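# Balance golf mat with ball and block on can

## Task

Set the golf mat green face up and level across the top of the upright drink can on the table. A golf ball has to rest on the mat's tee, and the sanding block has to lie flat on the mat at the end without the tee, no more than 3 cm in from that edge. Only the can may hold up the mat and the block.

## Robot and tools

Robot: two arms, left_arm and right_arm, each with a two-finger gripper. The scene frame has its origin at table-top height, halfway between the nominal arm bases. +x points out over the table, +z up, and left_arm sits on the +y side. Image left and right do not match arm names. Measured bases in the scene frame: left_arm at (+0.016, +0.256, 0) m, quat_wxyz (+1.000, 0, 0, -0.018); right_arm at (-0.006, -0.282, 0) m, quat_wxyz (+1.000, 0, 0, +0.013).

Frames: every hand pose, hand velocity, target, offset and wrist-camera pose belongs to that arm's own base frame. The table and cam_high use the scene frame. On a gripper, the fingers extend along its +z axis and spread apart along its y axis. end_effector_position (m) and end_effector_quat_wxyz mark the point between the pads, about 1 cm short of the fingertips. Reported poses can be a few cm wrong, more so far from the base.

Row format, shared by execute_actions and move: 14 numbers, each in [-1, 1], for both arms even when one is idle. The order is dx, dy, dz, rx, ry, rz, opening for left_arm, then the same seven for right_arm. The first six are an offset, not a pose. They count from that arm's Hand target as it stood when the action or move began, along that arm's base axes. 1.0 equals 0.6 m of travel or 180 degrees of turn. rx, ry, rz form one rotation vector, turning about the Hand target's position. The opening is absolute: +1 is fully open (0.094 m), -1 is shut. Six zeros ask the arm to go back to its present Hand target. A 0 opening is a real half-open command, so resend the current opening to leave a gripper alone.

execute_actions(actions, cameras): actions is a list of actions. Each action is a list of up to 15 rows, one per 1/30 s step. A short list repeats its last row. Each row is measured from the action's start pose, not from the row before. Sending the same offset again keeps moving the arm further. Images come back only if cameras names them, or if actions is empty. An empty list also reports the fuller state.

move(target, speed, blend, opening_speed, grip_force, blocking, cameras): draws straight paths to one row, or to a list of up to 15 rows. All rows count from the same starting Hand targets. speed is top speed in m/s, 0.002 to 4.3, default 0.25, and turning is capped at twice that in rad/s. Give one number or one per target. blend, in metres, rounds the corners of a list; the default 0 stops at each corner. opening_speed sets how fast the commanded opening changes, on the -1 to +1 scale per second, at least 0.2. Use it when gripping something that could crush. grip_force is the force limit per pad in newtons, 10 to 50, as one number or one per arm. It stays in effect until you change it, and lower values close slowly. blocking=false returns early while the move keeps going. Paths do not avoid obstacles or the other arm. Faster moves lag, drift and hit harder. Keep paths away from an arm's own base, since passing close can flip its shoulder. The extra line move: gives the ending: done, off_target, moving, held or fault, plus any limits. limits=paced means the sent pose was clipped; limits=held means steps were withheld. An arm the ending does not name finished within 10 mm and 2 degrees. Very long paths are cut short.

wait(seconds 0 to 10) lets the scene run on the last commands. stop brakes a running move. zoom_image(camera, region [x0, y0, x1, y1] in pixels, at most 504 by 504) enlarges part of the newest image from cam_high, cam_left_wrist or cam_right_wrist, each 896x504. read_manual gives only the licence texts. finished_scene(scene) ends the current scene for good. The goal must still hold with the robot hands-off.

Results: Hand target is the last commanded pose after clipping, and the next offsets start from it. The gripper often stops a little short of it because of friction or load; that alone does not mean contact. Resend, or add the missing distance as an offset. The controller limits commanded orientation to within 40 degrees of the measured one. grip_measured is the measured opening on the command scale. When empty it reads slightly wide, and when squeezing a hard part it reads a bit narrower than the part. grip_effort_nm is the gripper motor's effort, where negative means closing; it is not pad force. Joint torques include the arm's weight and are noisy. Numbers 3 and 4 wrap at ±28 N m. Velocities can be reported as within noise. Tool commands lists the current commands.

Avoid: dropping parts or letting go while they move, fast impacts, and hard shoves against fixed or heavy things. Never let anything fall off the table or leave it there. Do not let the grippers, wrist cameras or fingers squeeze or strike each other. The clearance check does not guard those parts, and a moderate hit between arms can fail the scene. A blocked arm keeps pushing until you command it back past the contact. Holding loads, stretching out or pushing at an unreachable pose heats motors. MOTOR HOT appears at 85 °C. At 100 °C that arm goes limp and drops for 30 to 60 s or longer. Any arm stop costs. Objects may occasionally be nudged by outside pushes.

Each tool is called after "Emit:" as name(argument=value, ...) on one line, values as JSON.

## Session

Emit:
execute_actions(actions=[])

Scene clock: 0.00 s.
left_arm: end_effector_position=(+0.1835, -0.0389, +0.1497) grip_measured=+1.000 grip_effort_nm=n/a end_effector_quat_wxyz=(+0.189, +0.557, +0.759, -0.280) | right_arm: end_effector_position=(+0.2464, +0.0531, +0.2665) grip_measured=+1.000 grip_effort_nm=n/a end_effector_quat_wxyz=(+0.156, -0.577, +0.801, +0.016)
Joint positions: left_arm=[0.366 0.97 0.631 -1.546 0.624 1.734 0.094] | right_arm=[0.086 0.809 0.946 -1.452 -0.186 -1.138 0.094]
Joint velocities: within noise
Joint torques (N m): no reading
Motor temperatures (°C): left_arm=[39 37 41 36 40 37 37] | right_arm=[41 41 42 40 41 41 39]
Heat: left arm: hottest elbow 41 °C; right arm: hottest elbow 42 °C.
Hand target: left_arm +0.1892, -0.0367, +0.1551; +0.193, +0.560, +0.758, -0.273 | right_arm +0.2501, +0.0534, +0.2744; +0.164, -0.577, +0.800, +0.011
Tool commands: left_gripper/opening=+1.0 right_gripper/opening=+1.0

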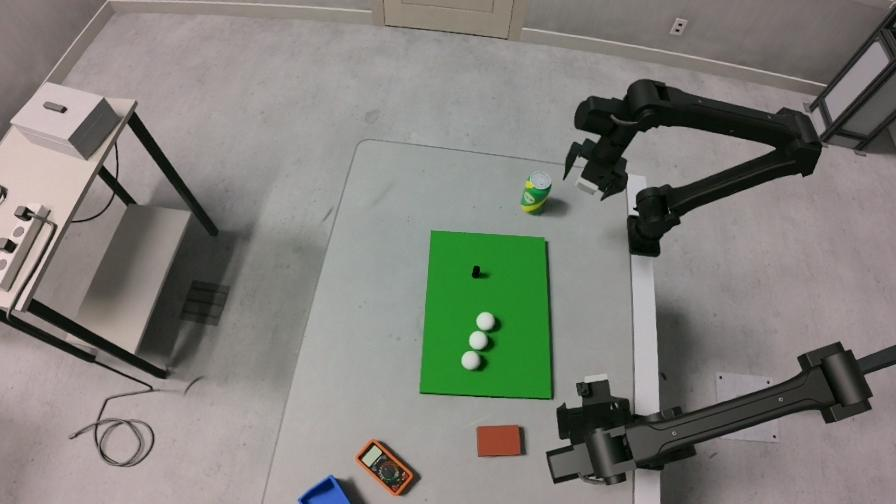

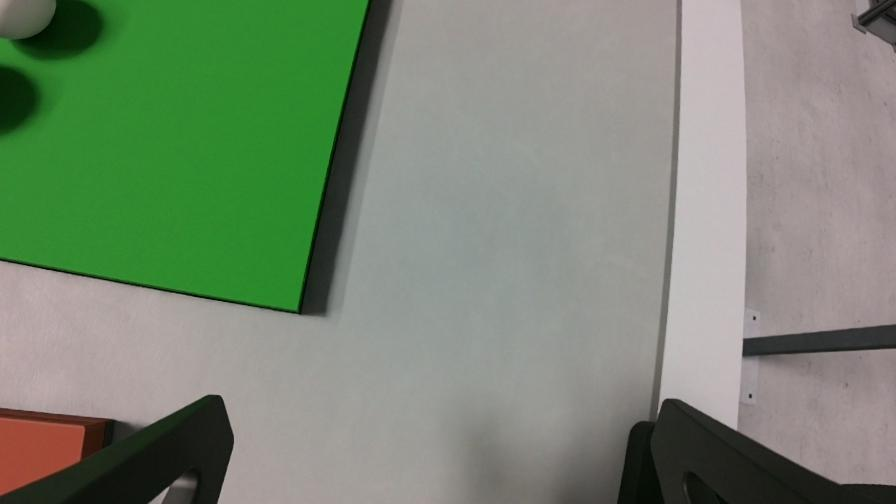

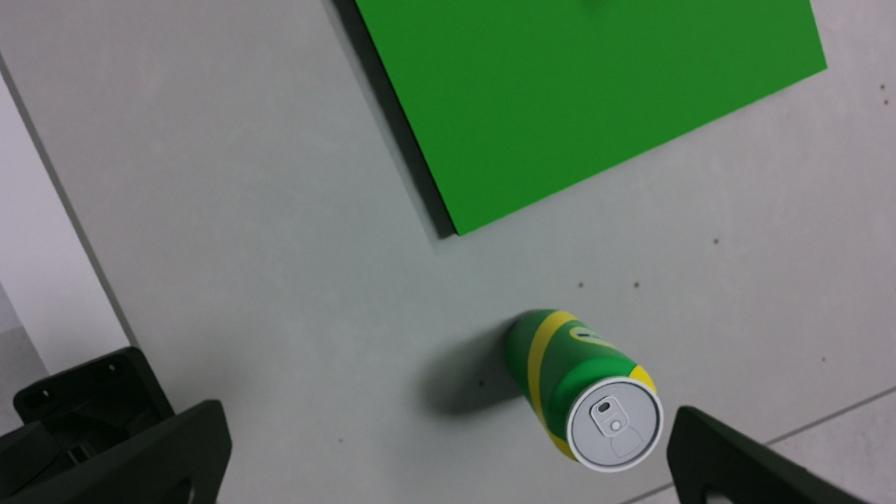

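Emit:
zoom_image(camera="cam_high", region=[400, 140, 680, 300])

Emit:
zoom_image(camera="cam_high", region=[290, 300, 570, 500])

Emit:
zoom_image(camera="cam_left_wrist", region=[0, 200, 400, 440])

Scaled by 1.800 from the camera's 896x504 image, which has a finer 1280x720 frame.

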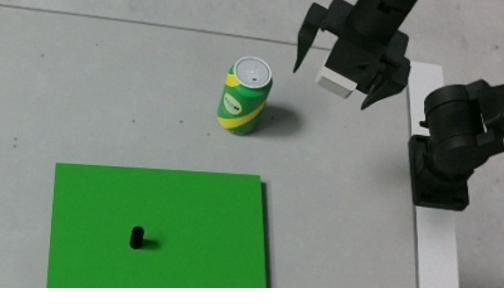

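Scaled by 1.800 from the camera's 896x504 image, which has a finer 1280x720 frame.

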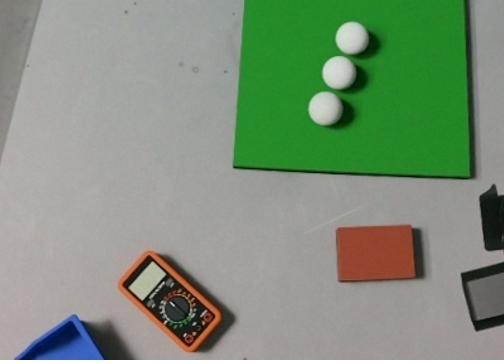

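Scaled by 1.260 from the camera's 896x504 image, which has a finer 1280x720 frame.

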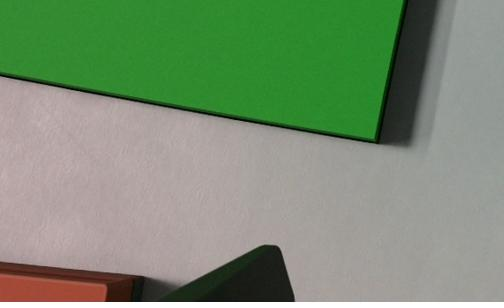

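Emit:
zoom_image(camera="cam_left_wrist", region=[270, 200, 390, 320])

Emit:
zoom_image(camera="cam_right_wrist", region=[400, 140, 520, 260])

Emit:
zoom_image(camera="cam_high", region=[410, 300, 570, 420])

Scaled by 4.200 from the camera's 896x504 image, which has a finer 1280x720 frame.

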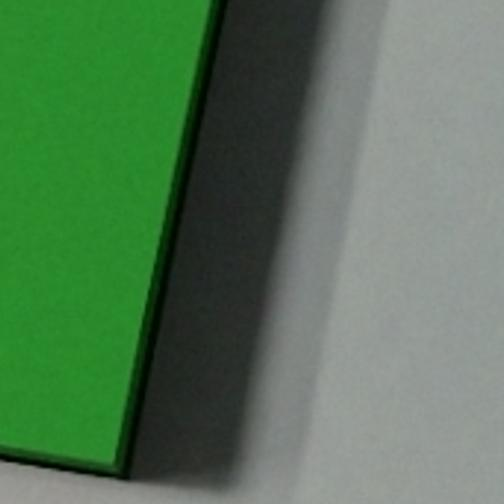

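Scaled by 4.200 from the camera's 896x504 image, which has a finer 1280x720 frame.

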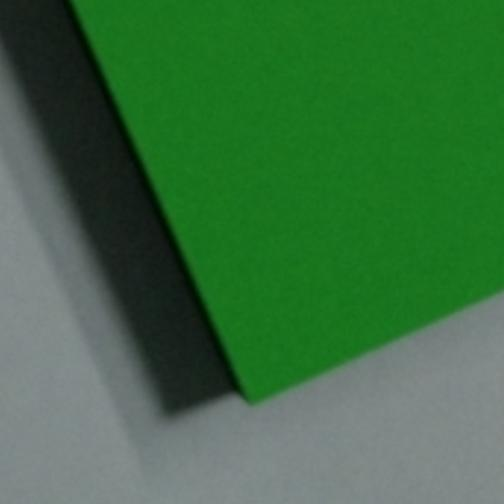

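Scaled by 3.150 from the camera's 896x504 image, which has a finer 1280x720 frame.

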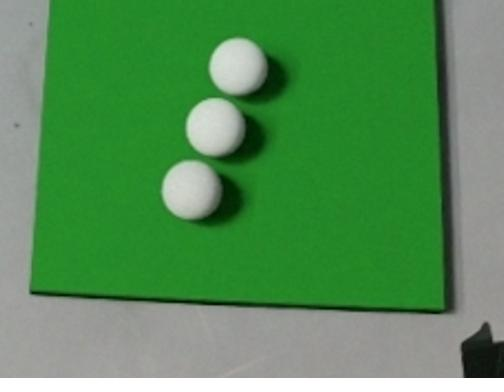

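Emit:
move(target=[0,0,0,0,0,0,1,-0.05,0.161,-0.27,-0.123,-0.259,0.05,0], speed=0.4, cameras=["all"])

Scene clock: 41.27 s.
left_arm: end_effector_position=(+0.1835, -0.0389, +0.1497) grip_measured=+1.000 grip_effort_nm=0.00 end_effector_quat_wxyz=(+0.189, +0.557, +0.759, -0.280) | right_arm: end_effector_position=(+0.2206, +0.1480, +0.1138) grip_measured=+0.003 grip_effort_nm=-0.16 end_effector_quat_wxyz=(-0.348, +0.617, -0.609, +0.357)
Joint positions: left_arm=[0.366 0.97 0.631 -1.546 0.624 1.734 0.094] | right_arm=[1.132 0.705 0.255 -0.498 0.901 -0.761 0.047]
Joint torques (N m): left_arm=[-0.15 -1.96 10.11 -0.16 0.46 -0.05] | right_arm=[0.79 -0.03 9.44 2.29 0.59 0.17]
Heat: left arm: hottest elbow 45 °C; right arm: hottest elbow 45 °C.
Hand target: left_arm +0.1892, -0.0367, +0.1551; +0.193, +0.560, +0.758, -0.273 | right_arm +0.2201, +0.1501, +0.1124; -0.353, +0.613, -0.612, +0.353
Off the commanded pose: left_arm 0.008 m, 1 deg | right_arm 0.002 m, 1 deg.
move: done

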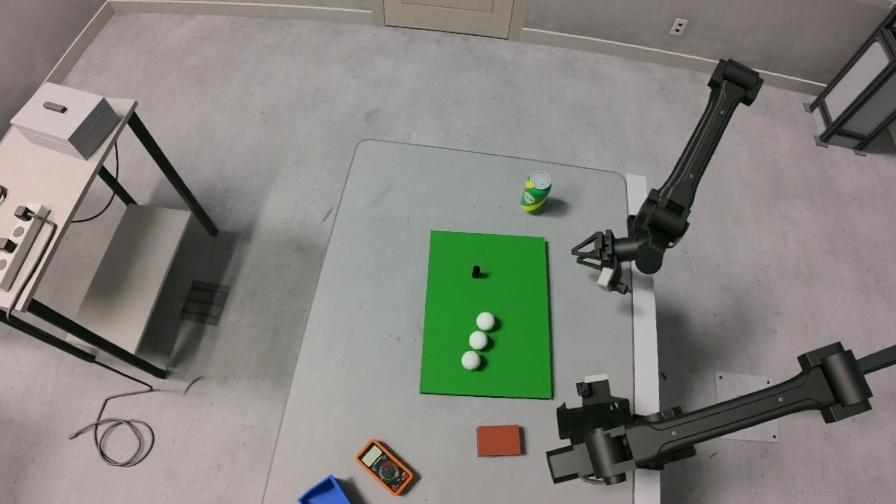

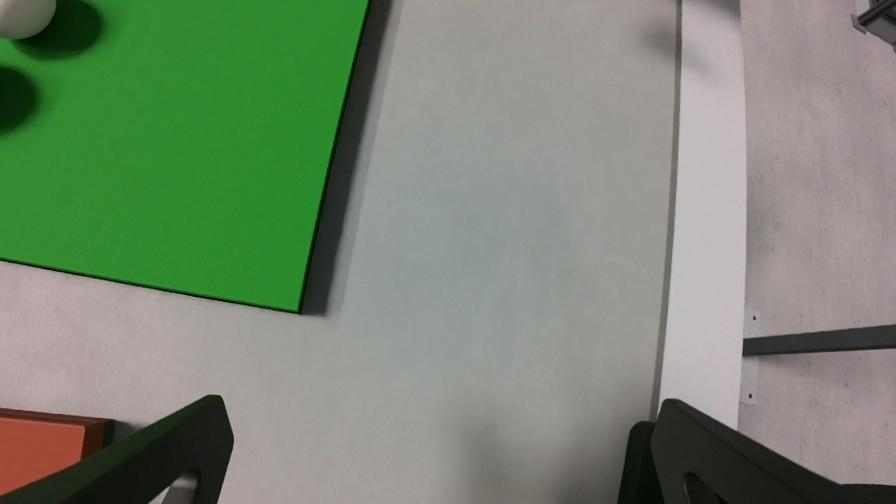

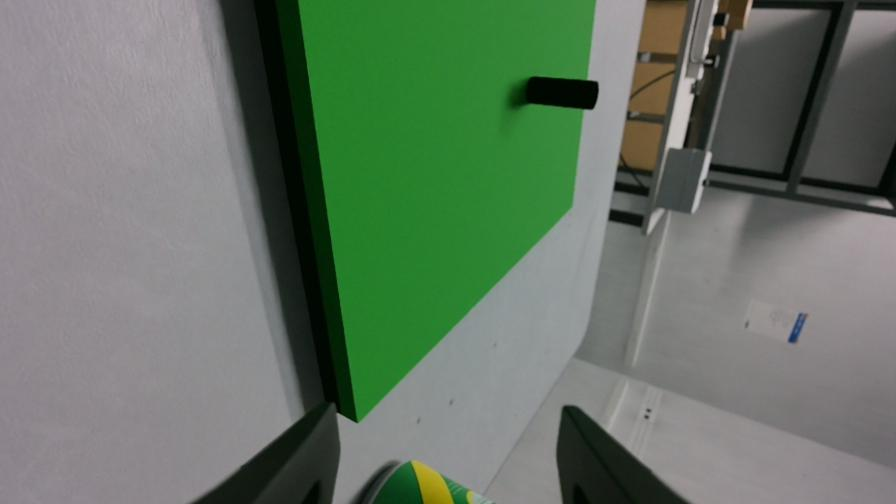

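Emit:
move(target=[0.373,-0.34,0.108,0.208,-0.072,-0.189,1,0,0,0.1,0,0,0,0], speed=0.4, cameras=["cam_left_wrist","cam_high"])

Scene clock: 66.77 s.
left_arm: end_effector_position=(+0.4019, -0.2320, +0.2092) grip_measured=+1.000 grip_effort_nm=0.00 end_effector_quat_wxyz=(-0.008, +0.805, +0.593, -0.006) | right_arm: end_effector_position=(+0.2171, +0.1406, +0.1508) grip_measured=+0.003 grip_effort_nm=-0.16 end_effector_quat_wxyz=(-0.333, +0.626, -0.606, +0.362)
Joint positions: left_arm=[-0.521 1.572 1.436 -1.453 0.004 1.35 0.094] | right_arm=[1.132 0.61 0.343 -0.718 0.901 -0.761 0.047]
Joint torques (N m): left_arm=[-0.56 -10.99 13.34 0.12 -0.02 0.08] | right_arm=[0.56 -0.67 14.08 1.28 0.53 0.16]
Motor temperatures (°C): left_arm=[39 37 46 36 40 37 37] | right_arm=[41 41 46 40 41 41 39]
Heat: left arm: hottest elbow 46 °C; right arm: hottest elbow 46 °C.
Hand target: left_arm +0.4129, -0.2407, +0.2199; +0.001, +0.811, +0.585, +0.000 | right_arm +0.2201, +0.1501, +0.1725; -0.353, +0.613, -0.612, +0.353
Off the commanded pose: left_arm 0.018 m, 2 deg | right_arm 0.024 m, 3 deg.
move: off_target (left_arm, right_arm)
Images, in order (width x height): cam_high 896x504, cam_left_wrist 896x504.

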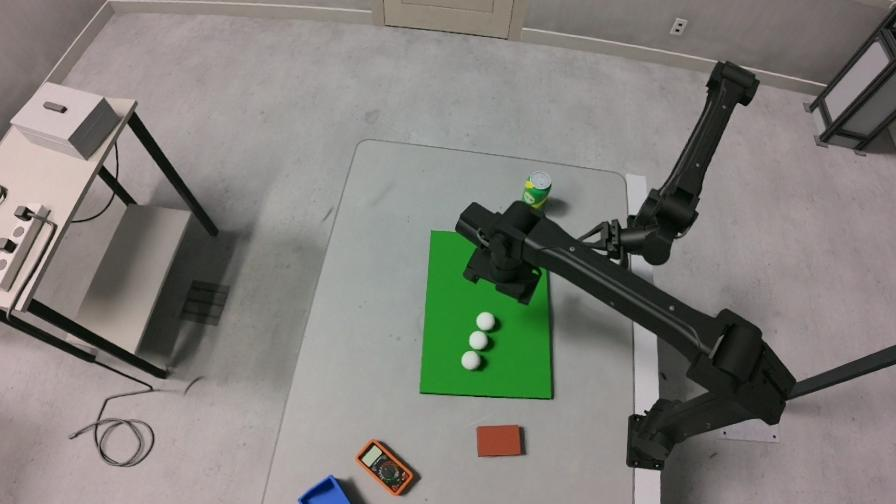

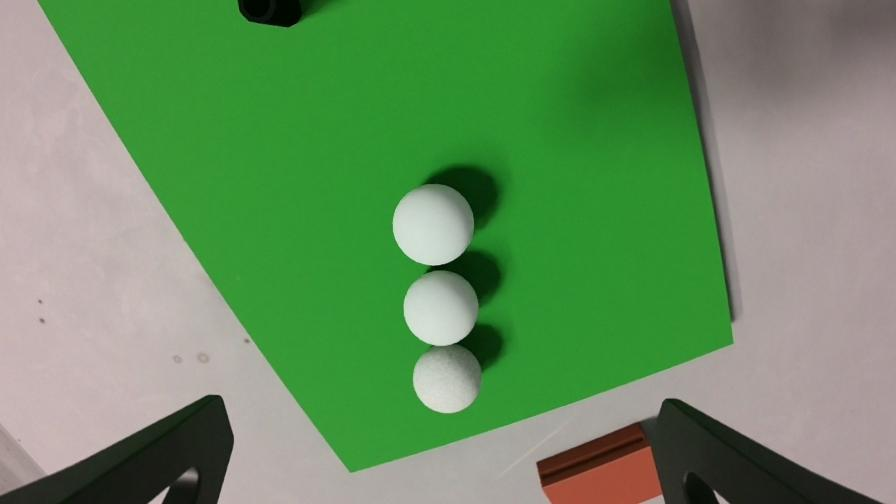

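Emit:
move(target=[[0.0235,0.028,-0.15,0,0,0,0.6,0,0,0,0,0,0,0],[0.0235,0.028,-0.28,0,0,0,0.6,0,0,0,0,0,0,0]], speed=0.3, blend=[0.03,0], cameras=["cam_left_wrist"])

Scene clock: 83.27 s.
left_arm: end_effector_position=(+0.4213, -0.2262, +0.0541) grip_measured=+0.602 grip_effort_nm=-0.10 end_effector_quat_wxyz=(-0.002, +0.809, +0.588, -0.003) | right_arm: end_effector_position=(+0.2171, +0.1405, +0.1507) grip_measured=+0.003 grip_effort_nm=-0.16 end_effector_quat_wxyz=(-0.332, +0.626, -0.606, +0.362)
Joint positions: left_arm=[-0.49 1.731 1.205 -1.051 0.003 1.395 0.075] | right_arm=[1.132 0.61 0.343 -0.718 0.901 -0.761 0.047]
Joint torques (N m): left_arm=[0.09 -12.92 8.75 0.66 -0.04 0.04] | right_arm=[0.91 -0.62 14.13 1.31 0.52 0.15]
Heat: left arm: hottest elbow 47 °C; right arm: hottest elbow 50 °C.
Hand target: left_arm +0.4271, -0.2239, +0.0518; +0.001, +0.811, +0.585, +0.000 | right_arm +0.2201, +0.1501, +0.1724; -0.353, +0.614, -0.612, +0.353
Off the commanded pose: left_arm 0.006 m, 1 deg | right_arm 0.024 m, 3 deg.
move: off_target (right_arm)
Images, in order (width x height): cam_left_wrist 896x504.

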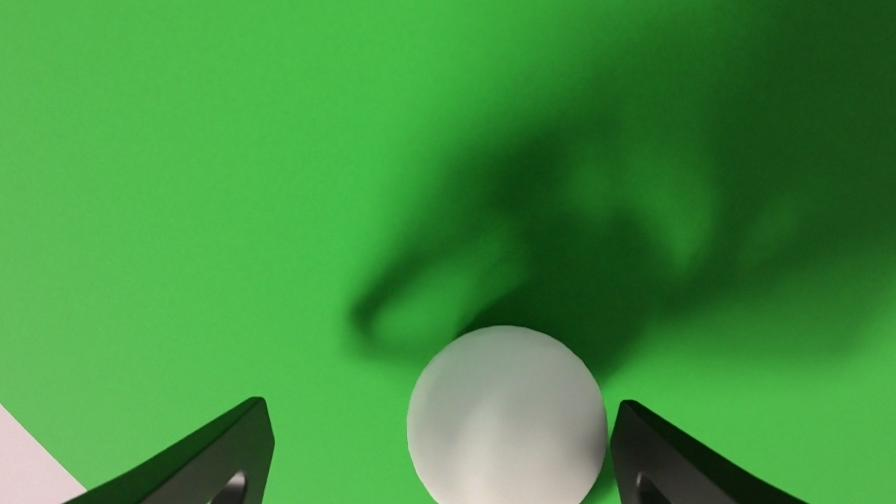

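Emit:
move(target=[[-0.018,0.015,0,0,0,0,0.6,0,0,0,0,0,0,0],[-0.018,0.015,-0.021,0,0,0,0.6,0,0,0,0,0,0,0],[-0.018,0.015,-0.021,0,0,0,-0.16,0,0,0,0,0,0,0]], speed=0.15, opening_speed=1.0, cameras=["cam_left_wrist"])

Scene clock: 89.13 s.
left_arm: end_effector_position=(+0.4145, -0.2207, +0.0465) grip_measured=-0.092 grip_effort_nm=-0.96 end_effector_quat_wxyz=(+0.005, +0.810, +0.587, +0.000) | right_arm: end_effector_position=(+0.2171, +0.1405, +0.1507) grip_measured=+0.003 grip_effort_nm=-0.16 end_effector_quat_wxyz=(-0.332, +0.626, -0.606, +0.362)
Joint positions: left_arm=[-0.487 1.713 1.158 -1.007 0.003 1.401 0.043] | right_arm=[1.132 0.61 0.343 -0.718 0.901 -0.761 0.047]
Joint torques (N m): left_arm=[0.38 -12.34 7.77 0.51 -0.03 0.07] | right_arm=[0.91 -0.44 14.19 1.22 0.56 0.18]
Heat: left arm: hottest elbow 47 °C; right arm: hottest elbow 50 °C.
Hand target: left_arm +0.4163, -0.2149, +0.0392; +0.001, +0.811, +0.586, +0.000 | right_arm +0.2201, +0.1501, +0.1724; -0.353, +0.614, -0.612, +0.353
Off the commanded pose: left_arm 0.009 m, 0 deg | right_arm 0.024 m, 3 deg.
move: off_target (right_arm)
Images, in order (width x height): cam_left_wrist 896x504.

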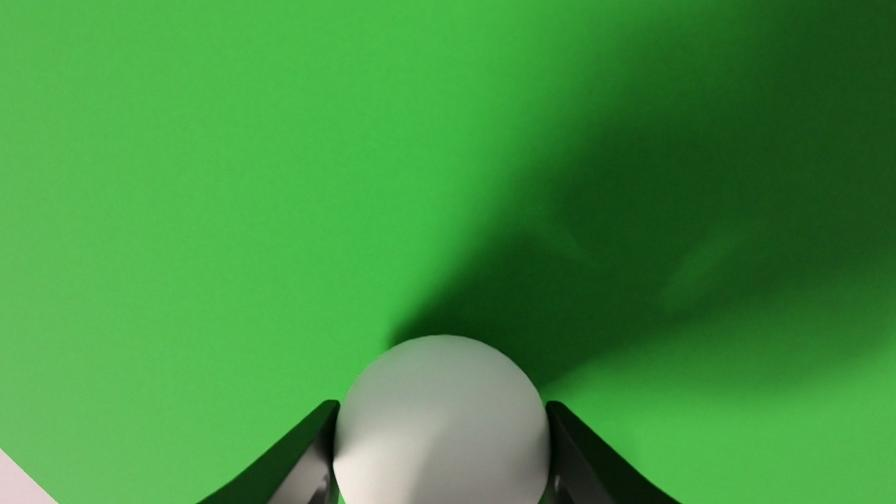

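Emit:
move(target=[[0,0,0.13,0,0,0,-0.16,0,0,0,0,0,0,0],[0.215,0.64,0.1,0,0,0,-0.16,0,0,0,0,0,0,0],[0.215,0.64,0.02,0,0,0,-0.16,0,0,0,0,0,0,0]], speed=0.35, blend=[0.03,0.03,0], cameras=["cam_left_wrist","cam_high"])

Scene clock: 94.00 s.
left_arm: end_effector_position=(+0.5285, +0.1662, +0.0547) grip_measured=-0.094 grip_effort_nm=-1.03 end_effector_quat_wxyz=(-0.015, +0.780, +0.625, -0.005) | right_arm: end_effector_position=(+0.2171, +0.1405, +0.1507) grip_measured=+0.003 grip_effort_nm=-0.16 end_effector_quat_wxyz=(-0.332, +0.626, -0.606, +0.362)
Joint positions: left_arm=[0.298 1.914 1.477 -1.155 -0.025 2.087 0.043] | right_arm=[1.132 0.61 0.343 -0.718 0.901 -0.761 0.047]
Joint torques (N m): left_arm=[-0.85 -14.1 11.49 0.91 -0.01 0.1] | right_arm=[0.26 -0.62 14.17 1.24 0.5 0.15]
Motor temperatures (°C): left_arm=[39 38 47 36 39 36 38] | right_arm=[41 40 51 40 40 40 39]
Heat: left arm: hottest elbow 47 °C; right arm: hottest elbow 51 °C.
Hand target: left_arm +0.5452, +0.1692, +0.0513; +0.001, +0.811, +0.586, +0.000 | right_arm +0.2201, +0.1501, +0.1724; -0.353, +0.614, -0.612, +0.353
Off the commanded pose: left_arm 0.017 m, 6 deg | right_arm 0.024 m, 3 deg.
joint sent to its limit (left arm) — joint 6 (wrist roll), upper limit. The joint targets are off in orientation, not in position.
move: off_target (left_arm, right_arm); blend cut to 0.024 m at target 2
Images, in order (width x height): cam_high 896x504, cam_left_wrist 896x504.

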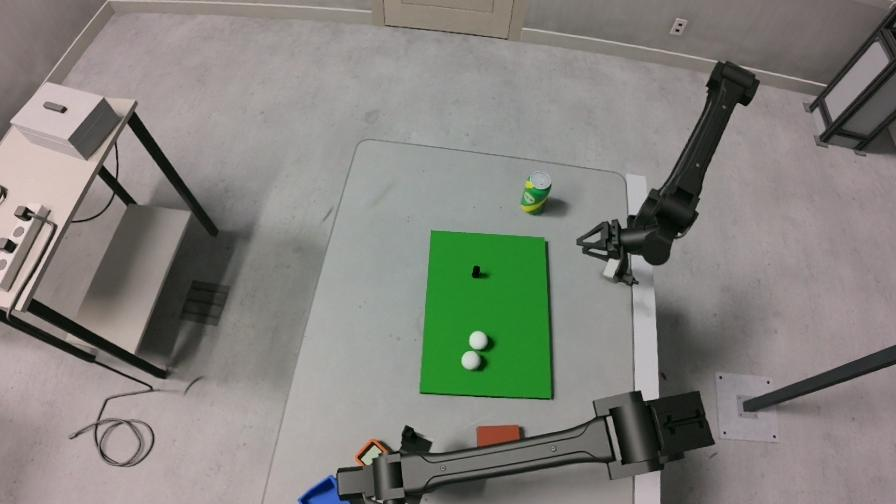

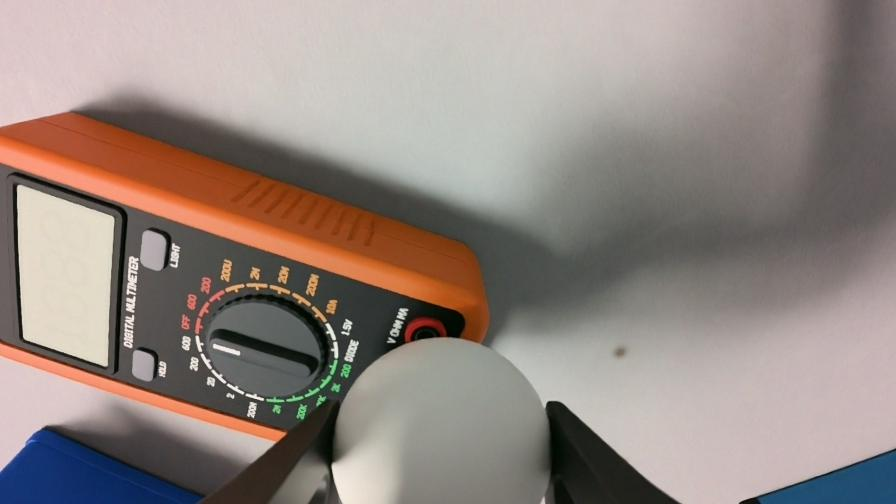

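Emit:
move(target=[0.05,0.1,0.25,0,0,0.22,-0.16,0,0,0,0,0,0,0], speed=0.35, cameras=["cam_left_wrist"])

Scene clock: 98.83 s.
left_arm: end_effector_position=(+0.5654, +0.2204, +0.1896) grip_measured=-0.094 grip_effort_nm=-1.03 end_effector_quat_wxyz=(-0.007, +0.574, +0.819, -0.011) | right_arm: end_effector_position=(+0.2171, +0.1405, +0.1507) grip_measured=+0.003 grip_effort_nm=-0.16 end_effector_quat_wxyz=(-0.332, +0.626, -0.606, +0.362)
Joint positions: left_arm=[0.372 1.97 1.929 -1.555 0 1.595 0.043] | right_arm=[1.132 0.61 0.343 -0.718 0.901 -0.761 0.047]
Joint torques (N m): left_arm=[-0.03 -17.67 13.65 -0.1 0.14 -0.19] | right_arm=[0.62 -0.56 14.17 1.26 0.54 0.14]
Heat: left arm: hottest elbow 48 °C; right arm: hottest elbow 52 °C.
Hand target: left_arm +0.5753, +0.2293, +0.2013; +0.001, +0.564, +0.826, +0.000 | right_arm +0.2201, +0.1501, +0.1724; -0.353, +0.614, -0.612, +0.353
Off the commanded pose: left_arm 0.018 m, 2 deg | right_arm 0.024 m, 3 deg.
move: off_target (left_arm, right_arm)
Images, in order (width x height): cam_left_wrist 896x504.

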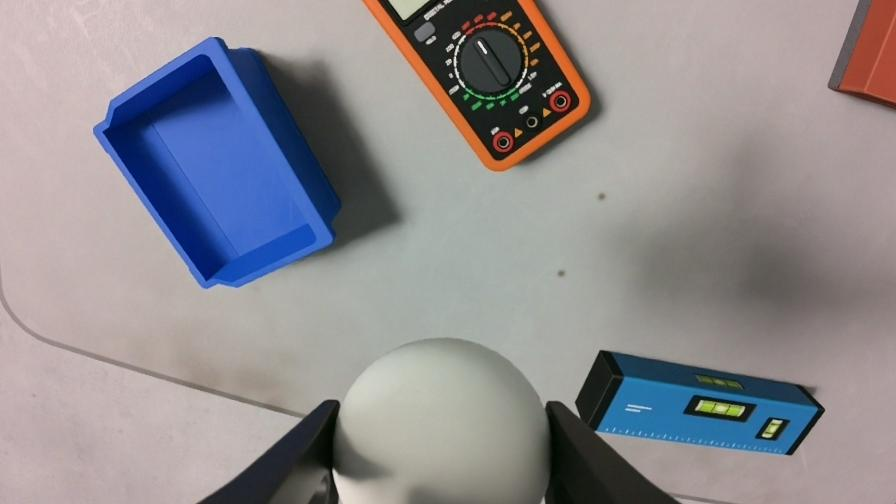

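Emit:
move(target=[0.152,0.065,-0.12,0,0,0,-0.16,0,0,0,0,0,0,0], speed=0.3, cameras=["cam_left_wrist","cam_high"])

Emit:
zoom_image(camera="cam_high", region=[280, 404, 440, 504])

Scene clock: 109.57 s.
left_arm: end_effector_position=(+0.6595, +0.2578, +0.1218) grip_measured=-0.094 grip_effort_nm=-1.03 end_effector_quat_wxyz=(-0.006, +0.573, +0.819, -0.009) | right_arm: end_effector_position=(+0.2171, +0.1405, +0.1507) grip_measured=+0.003 grip_effort_nm=-0.16 end_effector_quat_wxyz=(-0.332, +0.626, -0.606, +0.362)
Joint positions: left_arm=[0.373 2.329 2.358 -1.621 0 1.594 0.043] | right_arm=[1.132 0.61 0.343 -0.718 0.901 -0.761 0.047]
Joint torques (N m): left_arm=[0.09 -21.36 13.65 0.02 0.11 -0.21] | right_arm=[0.91 -0.79 14.23 1.24 0.53 0.15]
Heat: left arm: hottest elbow 48 °C; right arm: hottest elbow 53 °C.
Hand target: left_arm +0.6666, +0.2681, +0.1293; +0.001, +0.564, +0.825, +0.000 | right_arm +0.2201, +0.1501, +0.1724; -0.353, +0.614, -0.612, +0.353
Off the commanded pose: left_arm 0.015 m, 2 deg | right_arm 0.024 m, 3 deg.
move: off_target (left_arm, right_arm)
Images, in order (width x height): cam_high 896x504, cam_left_wrist 896x504.

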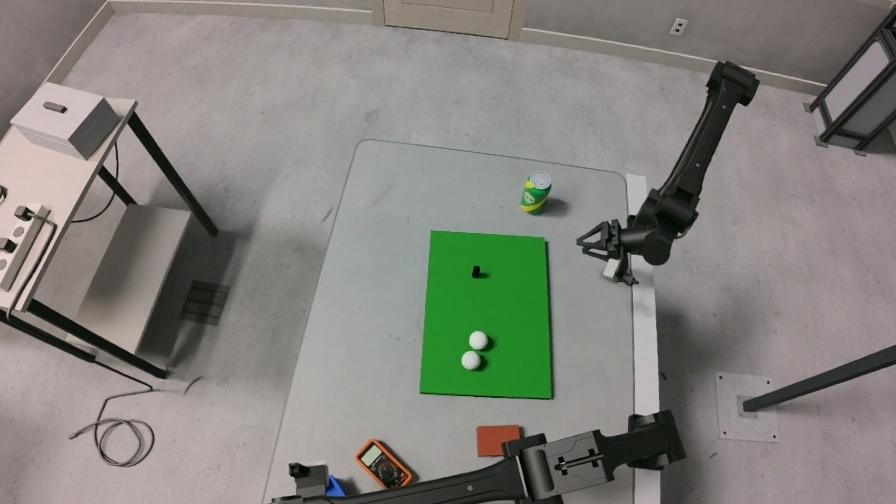

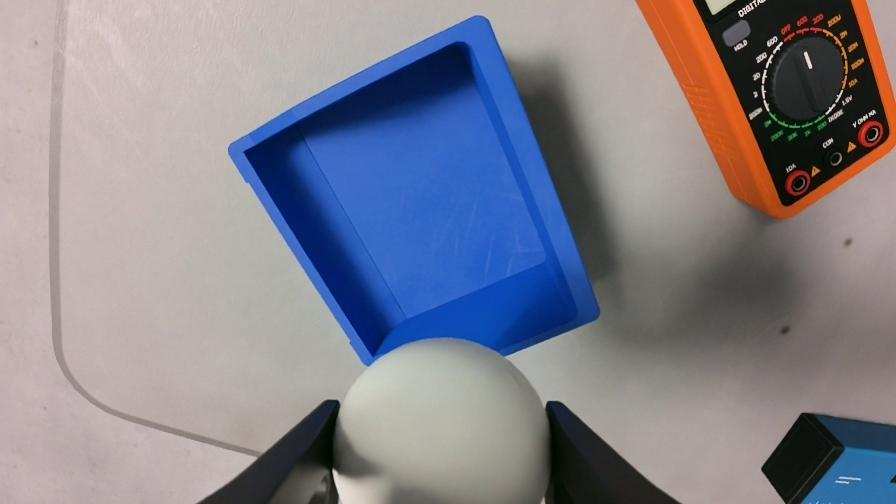

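Scaled by 3.150 from the camera's 896x504 image, which has a finer 1280x720 frame.

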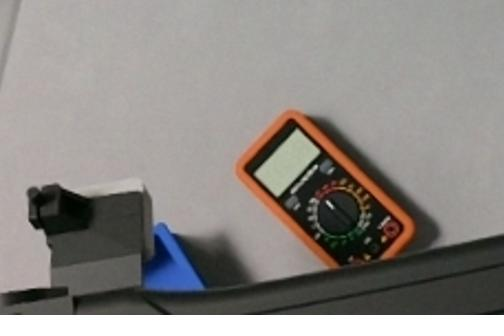

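Emit:
move(target=[[0.018,-0.014,-0.085,0,0,0,-0.16,0,0,0,0,0,0,0],[0.018,-0.014,-0.085,0,0,0,0.2,0,0,0,0,0,0,0]], speed=0.2, opening_speed=2, cameras=["cam_left_wrist"])

Scene clock: 113.73 s.
left_arm: end_effector_position=(+0.6733, +0.2632, +0.0904) grip_measured=+0.197 grip_effort_nm=0.11 end_effector_quat_wxyz=(+0.002, +0.568, +0.823, +0.003) | right_arm: end_effector_position=(+0.2171, +0.1405, +0.1507) grip_measured=+0.003 grip_effort_nm=-0.16 end_effector_quat_wxyz=(-0.332, +0.626, -0.606, +0.362)
Joint positions: left_arm=[0.373 2.363 2.338 -1.538 0 1.581 0.056] | right_arm=[1.132 0.61 0.343 -0.718 0.901 -0.761 0.047]
Joint torques (N m): left_arm=[-0.85 -22.01 9.74 0.61 0.13 -0.18] | right_arm=[0.5 -0.67 14 1.21 0.54 0.17]
Heat: left arm: hottest elbow 48 °C; right arm: hottest elbow 53 °C.
Hand target: left_arm +0.6774, +0.2597, +0.0783; +0.001, +0.564, +0.825, +0.000 | right_arm +0.2201, +0.1501, +0.1724; -0.353, +0.614, -0.612, +0.353
Off the commanded pose: left_arm 0.013 m, 1 deg | right_arm 0.024 m, 3 deg.
move: off_target (left_arm, right_arm); target 2's new opening was sent with left_arm's hand 0.013 m and 1 deg from that target
Images, in order (width x height): cam_left_wrist 896x504.

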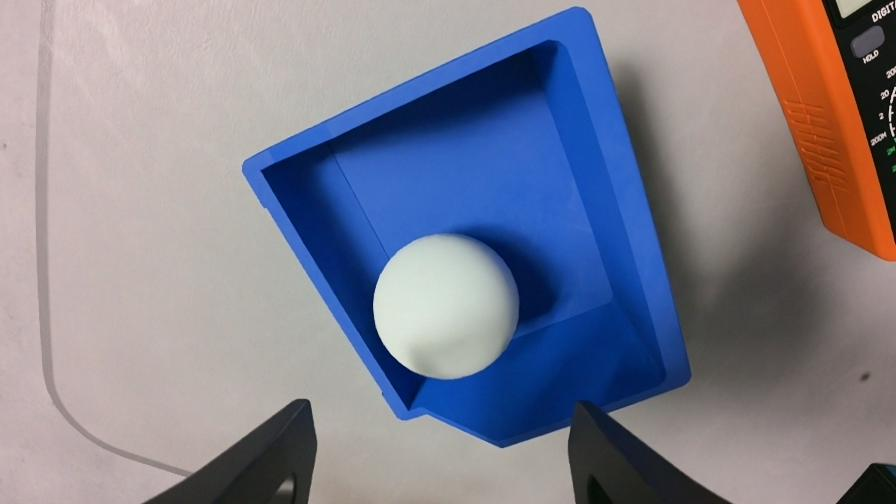

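Emit:
move(target=[[0,0,0.17,0,0,0,0.3,0,0,0,0,0,0,0],[-0.413,-0.702,0.1,0,0,-0.22,0.4,0,0,0,0,0,0,0],[-0.413,-0.702,-0.04,0,0,-0.22,0.5,0,0,0,0,0,0,0]], speed=0.4, blend=[0.04,0.03,0], cameras=["cam_left_wrist"])

Scene clock: 121.13 s.
left_arm: end_effector_position=(+0.4266, -0.1613, +0.0575) grip_measured=+0.498 grip_effort_nm=0.11 end_effector_quat_wxyz=(+0.000, +0.815, +0.579, -0.003) | right_arm: end_effector_position=(+0.2171, +0.1405, +0.1507) grip_measured=+0.003 grip_effort_nm=-0.16 end_effector_quat_wxyz=(-0.332, +0.626, -0.606, +0.362)
Joint positions: left_arm=[-0.359 1.673 1.138 -1.038 0.005 1.547 0.07] | right_arm=[1.132 0.61 0.343 -0.718 0.901 -0.761 0.047]
Joint torques (N m): left_arm=[-0.38 -12.1 8.42 0.55 -0.09 -0.18] | right_arm=[0.85 -0.67 14.13 1.26 0.53 0.16]
Heat: left arm: hottest elbow 48 °C; right arm: hottest elbow 53 °C.
Hand target: left_arm +0.4296, -0.1615, +0.0544; +0.001, +0.811, +0.585, +0.000 | right_arm +0.2201, +0.1501, +0.1724; -0.353, +0.614, -0.612, +0.353
Off the commanded pose: left_arm 0.004 m, 1 deg | right_arm 0.024 m, 3 deg.
move: off_target (right_arm); blend cut to 0 m at target 2
Images, in order (width x height): cam_left_wrist 896x504.

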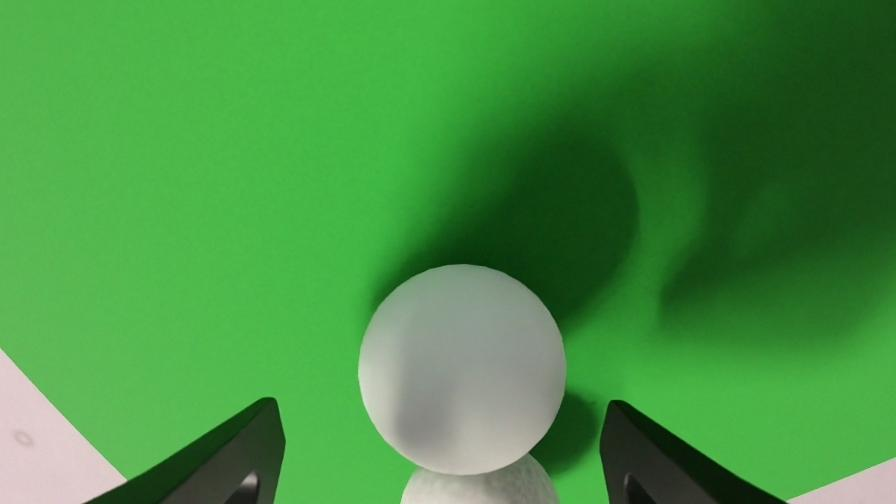

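Emit:
move(target=[[-0.01,-0.0125,-0.032,0,0,0,0.5,0,0,0,0,0,0,0],[-0.01,-0.0125,-0.032,0,0,0,-0.16,0,0,0,0,0,0,0],[0,0,0.15,0,0,0,-0.16,0,0,0,0,0,0,0],[0.42,0.66,0.2,0,0,0.22,-0.16,0,0,0,0,0,0,0],[0.427,0.67,0.04,0,0,0.22,-0.16,0,0,0,0,0,0,0]], speed=[0.15,0.15,0.35,0.4,0.2], opening_speed=1.5, blend=[0,0,0.03,0.02,0], cameras=["cam_left_wrist"])

Scene clock: 128.23 s.
left_arm: end_effector_position=(+0.6776, +0.2408, +0.0792) grip_measured=-0.095 grip_effort_nm=-1.03 end_effector_quat_wxyz=(-0.004, +0.569, +0.823, -0.007) | right_arm: end_effector_position=(+0.2171, +0.1405, +0.1507) grip_measured=+0.003 grip_effort_nm=-0.16 end_effector_quat_wxyz=(-0.332, +0.626, -0.606, +0.362)
Joint positions: left_arm=[0.342 2.375 2.331 -1.543 0.001 1.552 0.043] | right_arm=[1.132 0.61 0.343 -0.718 0.901 -0.761 0.047]
Joint torques (N m): left_arm=[-1.03 -22.36 11.1 0.65 0.09 -0.2] | right_arm=[0.62 -0.26 14.11 1.28 0.53 0.15]
Heat: left arm: hottest elbow 48 °C; right arm: hottest elbow 54 °C.
Hand target: left_arm +0.6857, +0.2404, +0.0784; +0.001, +0.565, +0.825, +0.000 | right_arm +0.2201, +0.1501, +0.1724; -0.353, +0.614, -0.612, +0.353
Off the commanded pose: left_arm 0.008 m, 1 deg | right_arm 0.024 m, 3 deg.
move: off_target (right_arm)
Images, in order (width x height): cam_left_wrist 896x504.

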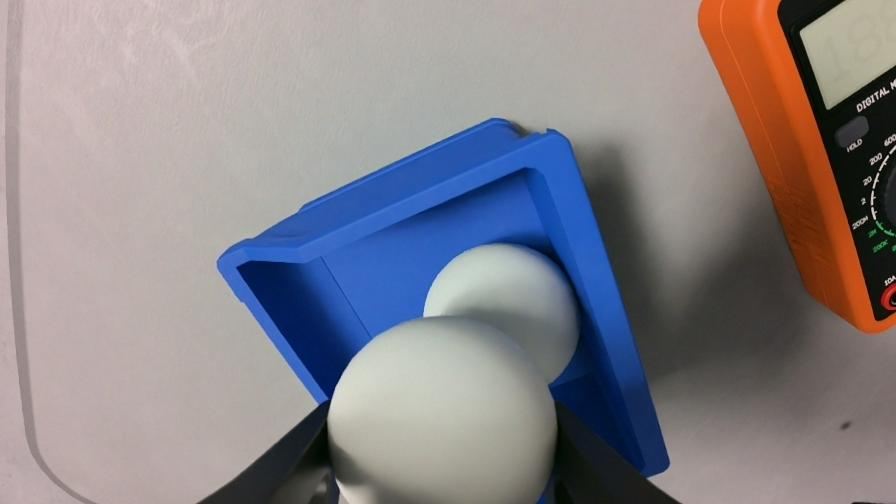

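Emit:
move(target=[[0.022,0.025,0.0,0,0,0,-0.16,0,0,0,0,0,0,0],[0.022,0.025,-0.02,0,0,0,-0.16,0,0,0,0,0,0,0],[0.022,0.025,-0.02,0,0,0,0.2,0,0,0,0,0,0,0],[0.022,0.025,0.12,0,0,0,0.2,0,0,0,0,0,0,0]], speed=0.2, opening_speed=2, cameras=["cam_left_wrist"])

Scene clock: 136.03 s.
left_arm: end_effector_position=(+0.6947, +0.2469, +0.1373) grip_measured=+0.198 grip_effort_nm=0.11 end_effector_quat_wxyz=(+0.009, +0.569, +0.822, +0.012) | right_arm: end_effector_position=(+0.2171, +0.1405, +0.1507) grip_measured=+0.003 grip_effort_nm=-0.16 end_effector_quat_wxyz=(-0.332, +0.626, -0.606, +0.362)
Joint positions: left_arm=[0.342 2.425 2.576 -1.69 0.001 1.552 0.056] | right_arm=[1.132 0.61 0.343 -0.718 0.901 -0.761 0.047]
Joint torques (N m): left_arm=[0.21 -22.89 13.15 -0.05 0.1 -0.07] | right_arm=[0.79 -0.85 14.08 1.21 0.55 0.14]
Heat: left arm: hottest elbow 49 °C; right arm: hottest elbow 54 °C.
Hand target: left_arm +0.6990, +0.2554, +0.1505; +0.001, +0.565, +0.825, +0.000 | right_arm +0.2201, +0.1501, +0.1724; -0.353, +0.614, -0.612, +0.353
Off the commanded pose: left_arm 0.016 m, 2 deg | right_arm 0.024 m, 3 deg.
joint sent to its limit (left arm) — joint 4 (wrist pitch), lower limit. The joint targets are off in orientation, not in position.
move: off_target (left_arm, right_arm); target 3's new opening was sent with left_arm's hand 0.014 m and 1 deg from that target
Images, in order (width x height): cam_left_wrist 896x504.

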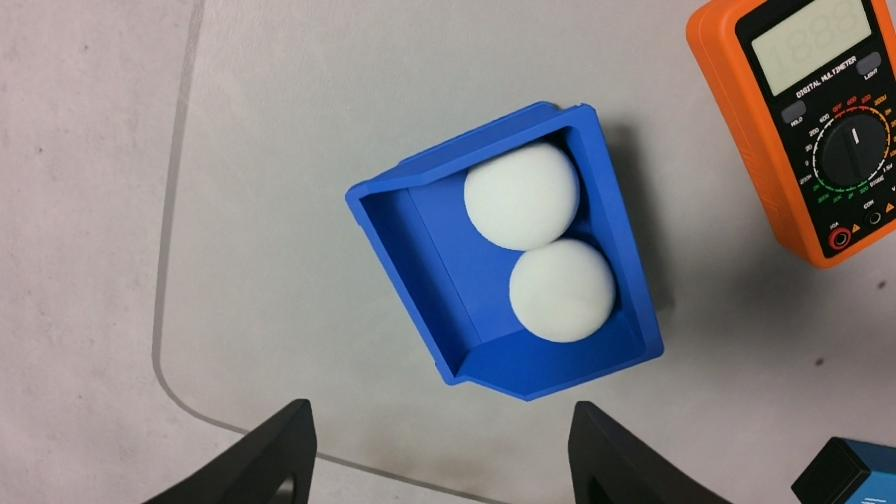

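Emit:
move(target=[[-0.44,-0.61,0,0,0,-0.22,0.5,0,0,0,0,0,0,0],[-0.44,-0.61,-0.17,0,0,-0.22,0.5,0,0,0,0,0,0,0]], speed=0.4, blend=[0.03,0], cameras=["cam_left_wrist"])

Scene clock: 144.80 s.
left_arm: end_effector_position=(+0.4313, -0.1085, +0.0502) grip_measured=+0.498 grip_effort_nm=0.10 end_effector_quat_wxyz=(-0.001, +0.814, +0.581, -0.003) | right_arm: end_effector_position=(+0.2171, +0.1405, +0.1507) grip_measured=+0.003 grip_effort_nm=-0.16 end_effector_quat_wxyz=(-0.332, +0.626, -0.606, +0.362)
Joint positions: left_arm=[-0.244 1.66 1.098 -1.016 0.003 1.658 0.07] | right_arm=[1.132 0.61 0.343 -0.718 0.901 -0.761 0.047]
Joint torques (N m): left_arm=[-0.44 -11.58 8.64 0.55 -0.02 -0.21] | right_arm=[0.91 -0.44 14.15 1.25 0.53 0.15]
Heat: left arm: hottest elbow 49 °C; right arm: hottest elbow 54 °C.
Hand target: left_arm +0.4349, -0.1105, +0.0486; +0.001, +0.811, +0.586, +0.000 | right_arm +0.2201, +0.1501, +0.1724; -0.353, +0.614, -0.612, +0.353
Off the commanded pose: left_arm 0.005 m, 1 deg | right_arm 0.024 m, 3 deg.
move: off_target (right_arm)
Images, in order (width x height): cam_left_wrist 896x504.

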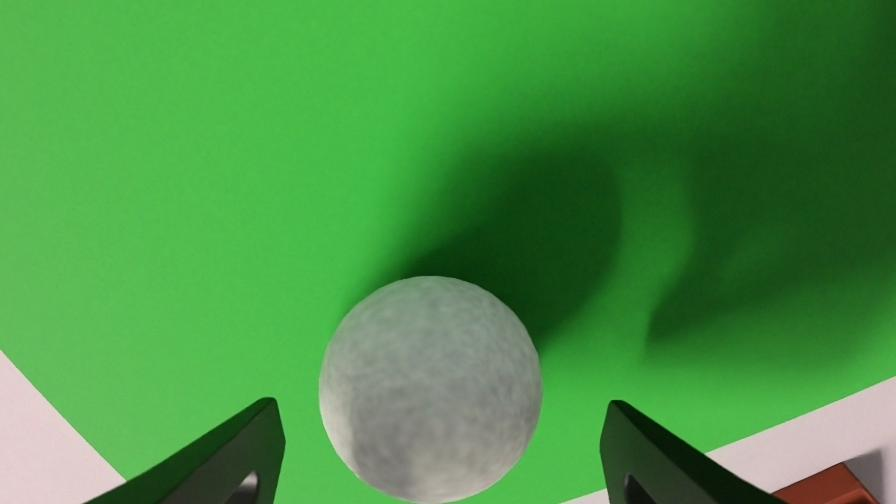

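Emit:
move(target=[[-0.004,-0.0125,-0.016,0,0,0,0.5,0,0,0,0,0,0,0],[-0.004,-0.0125,-0.016,0,0,0,-0.16,0,0,0,0,0,0,0],[0,0,0.15,0,0,0,-0.16,0,0,0,0,0,0,0],[0.432,0.631,0.2,0,0,0.22,-0.16,0,0,0,0,0,0,0],[0.432,0.631,0.085,0,0,0.22,-0.16,0,0,0,0,0,0,0]], speed=[0.15,0.15,0.35,0.4,0.2], opening_speed=1.5, blend=[0,0,0.03,0.02,0], cameras=["cam_left_wrist"])

Scene clock: 152.97 s.
left_arm: end_effector_position=(+0.6835, +0.2699, +0.0878) grip_measured=-0.112 grip_effort_nm=-1.03 end_effector_quat_wxyz=(-0.007, +0.567, +0.823, -0.012) | right_arm: end_effector_position=(+0.2171, +0.1405, +0.1507) grip_measured=+0.003 grip_effort_nm=-0.16 end_effector_quat_wxyz=(-0.332, +0.626, -0.606, +0.362)
Joint positions: left_arm=[0.377 2.469 2.528 -1.657 0.002 1.583 0.042] | right_arm=[1.132 0.61 0.343 -0.718 0.901 -0.761 0.047]
Joint torques (N m): left_arm=[-1.2 -22.71 13.82 -0.27 0.11 -0.17] | right_arm=[0.73 -0.67 14.13 1.22 0.53 0.13]
Motor temperatures (°C): left_arm=[39 41 49 36 39 36 38] | right_arm=[40 40 55 40 40 40 39]
Heat: left arm: hottest elbow 49 °C; right arm: hottest elbow 55 °C.
Hand target: left_arm +0.6942, +0.2681, +0.0994; +0.001, +0.564, +0.826, +0.000 | right_arm +0.2201, +0.1501, +0.1724; -0.353, +0.614, -0.612, +0.353
Off the commanded pose: left_arm 0.016 m, 2 deg | right_arm 0.024 m, 3 deg.
move: off_target (left_arm, right_arm); target 2's new opening was sent with left_arm's hand 0.012 m and 1 deg from that target
Images, in order (width x height): cam_left_wrist 896x504.

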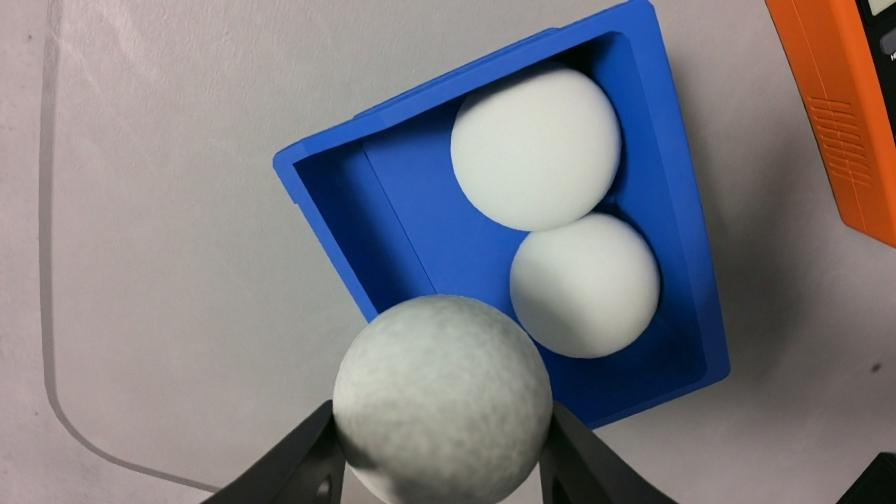

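Emit:
move(target=[[0.024,-0.05,0,0,0,0,-0.16,0,0,0,0,0,0,0],[0.024,-0.05,-0.02,0,0,0,-0.16,0,0,0,0,0,0,0]], speed=0.2, cameras=["cam_left_wrist"])

Scene clock: 157.37 s.
left_arm: end_effector_position=(+0.7033, +0.2364, +0.0965) grip_measured=-0.112 grip_effort_nm=-1.02 end_effector_quat_wxyz=(+0.000, +0.570, +0.821, -0.002) | right_arm: end_effector_position=(+0.2171, +0.1405, +0.1507) grip_measured=+0.003 grip_effort_nm=-0.16 end_effector_quat_wxyz=(-0.332, +0.626, -0.606, +0.362)
Joint positions: left_arm=[0.325 2.481 2.574 -1.667 0.002 1.539 0.042] | right_arm=[1.132 0.61 0.343 -0.718 0.901 -0.761 0.047]
Joint torques (N m): left_arm=[-0.44 -22.83 10.84 0.51 0.1 -0.17] | right_arm=[0.44 -0.62 14.11 1.28 0.53 0.14]
Motor temperatures (°C): left_arm=[39 41 49 36 39 36 38] | right_arm=[40 40 55 40 40 40 39]
Heat: left arm: hottest elbow 49 °C; right arm: hottest elbow 55 °C.
Hand target: left_arm +0.7086, +0.2380, +0.0874; +0.001, +0.564, +0.825, +0.000 | right_arm +0.2201, +0.1501, +0.1724; -0.353, +0.614, -0.612, +0.353
Off the commanded pose: left_arm 0.011 m, 1 deg | right_arm 0.024 m, 3 deg.
move: off_target (left_arm, right_arm)
Images, in order (width x height): cam_left_wrist 896x504.

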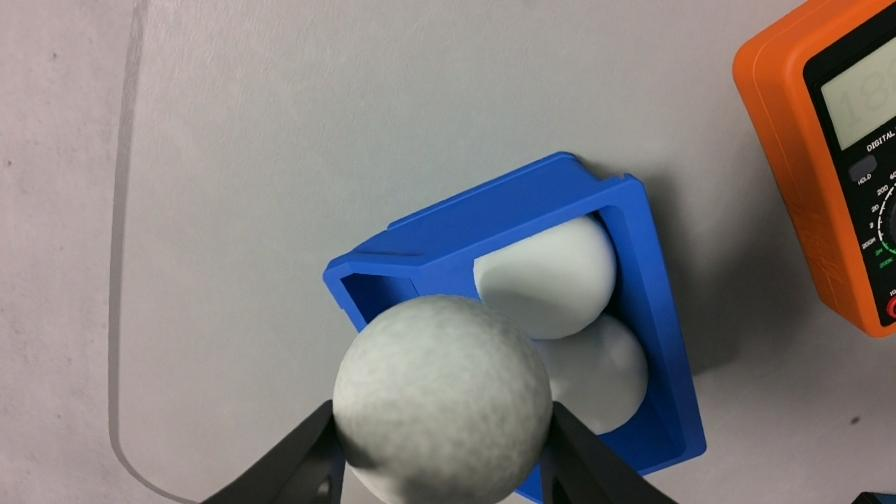

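Emit:
move(target=[[-0.004,0.004,-0.04,0,0,0,-0.16,0,0,0,0,0,0,0],[-0.004,0.004,-0.04,0,0,0,0.15,0,0,0,0,0,0,0],[0,0,0.16,0,0,0,0.15,0,0,0,0,0,0,0]], speed=[0.1,0.1,0.2], opening_speed=1, cameras=["cam_left_wrist"])

Scene clock: 162.30 s.
left_arm: end_effector_position=(+0.7028, +0.2373, +0.1795) grip_measured=+0.148 grip_effort_nm=0.11 end_effector_quat_wxyz=(+0.031, +0.569, +0.821, +0.042) | right_arm: end_effector_position=(+0.2171, +0.1405, +0.1507) grip_measured=+0.003 grip_effort_nm=-0.16 end_effector_quat_wxyz=(-0.332, +0.626, -0.606, +0.362)
Joint positions: left_arm=[0.326 2.384 2.608 -1.691 0 1.539 0.054] | right_arm=[1.132 0.61 0.343 -0.718 0.901 -0.761 0.047]
Joint torques (N m): left_arm=[-0.38 -22.77 13.07 0.08 0.09 -0.22] | right_arm=[0.91 -0.32 14.23 1.26 0.53 0.13]
Motor temperatures (°C): left_arm=[39 41 49 36 39 36 38] | right_arm=[40 40 55 40 40 40 38]
Heat: left arm: hottest elbow 49 °C; right arm: hottest elbow 55 °C.
Hand target: left_arm +0.7087, +0.2380, +0.1833; +0.001, +0.564, +0.825, +0.000 | right_arm +0.2201, +0.1501, +0.1724; -0.353, +0.614, -0.612, +0.353
Off the commanded pose: left_arm 0.007 m, 6 deg | right_arm 0.024 m, 3 deg.
joint sent to its limit (left arm) — joint 4 (wrist pitch), lower limit. The joint targets are off in orientation, not in position.
move: off_target (left_arm, right_arm)
Images, in order (width x height): cam_left_wrist 896x504.

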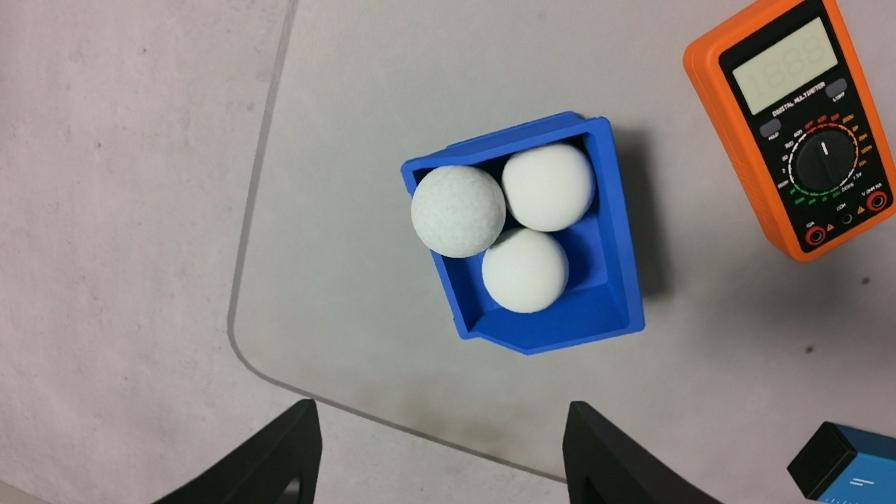

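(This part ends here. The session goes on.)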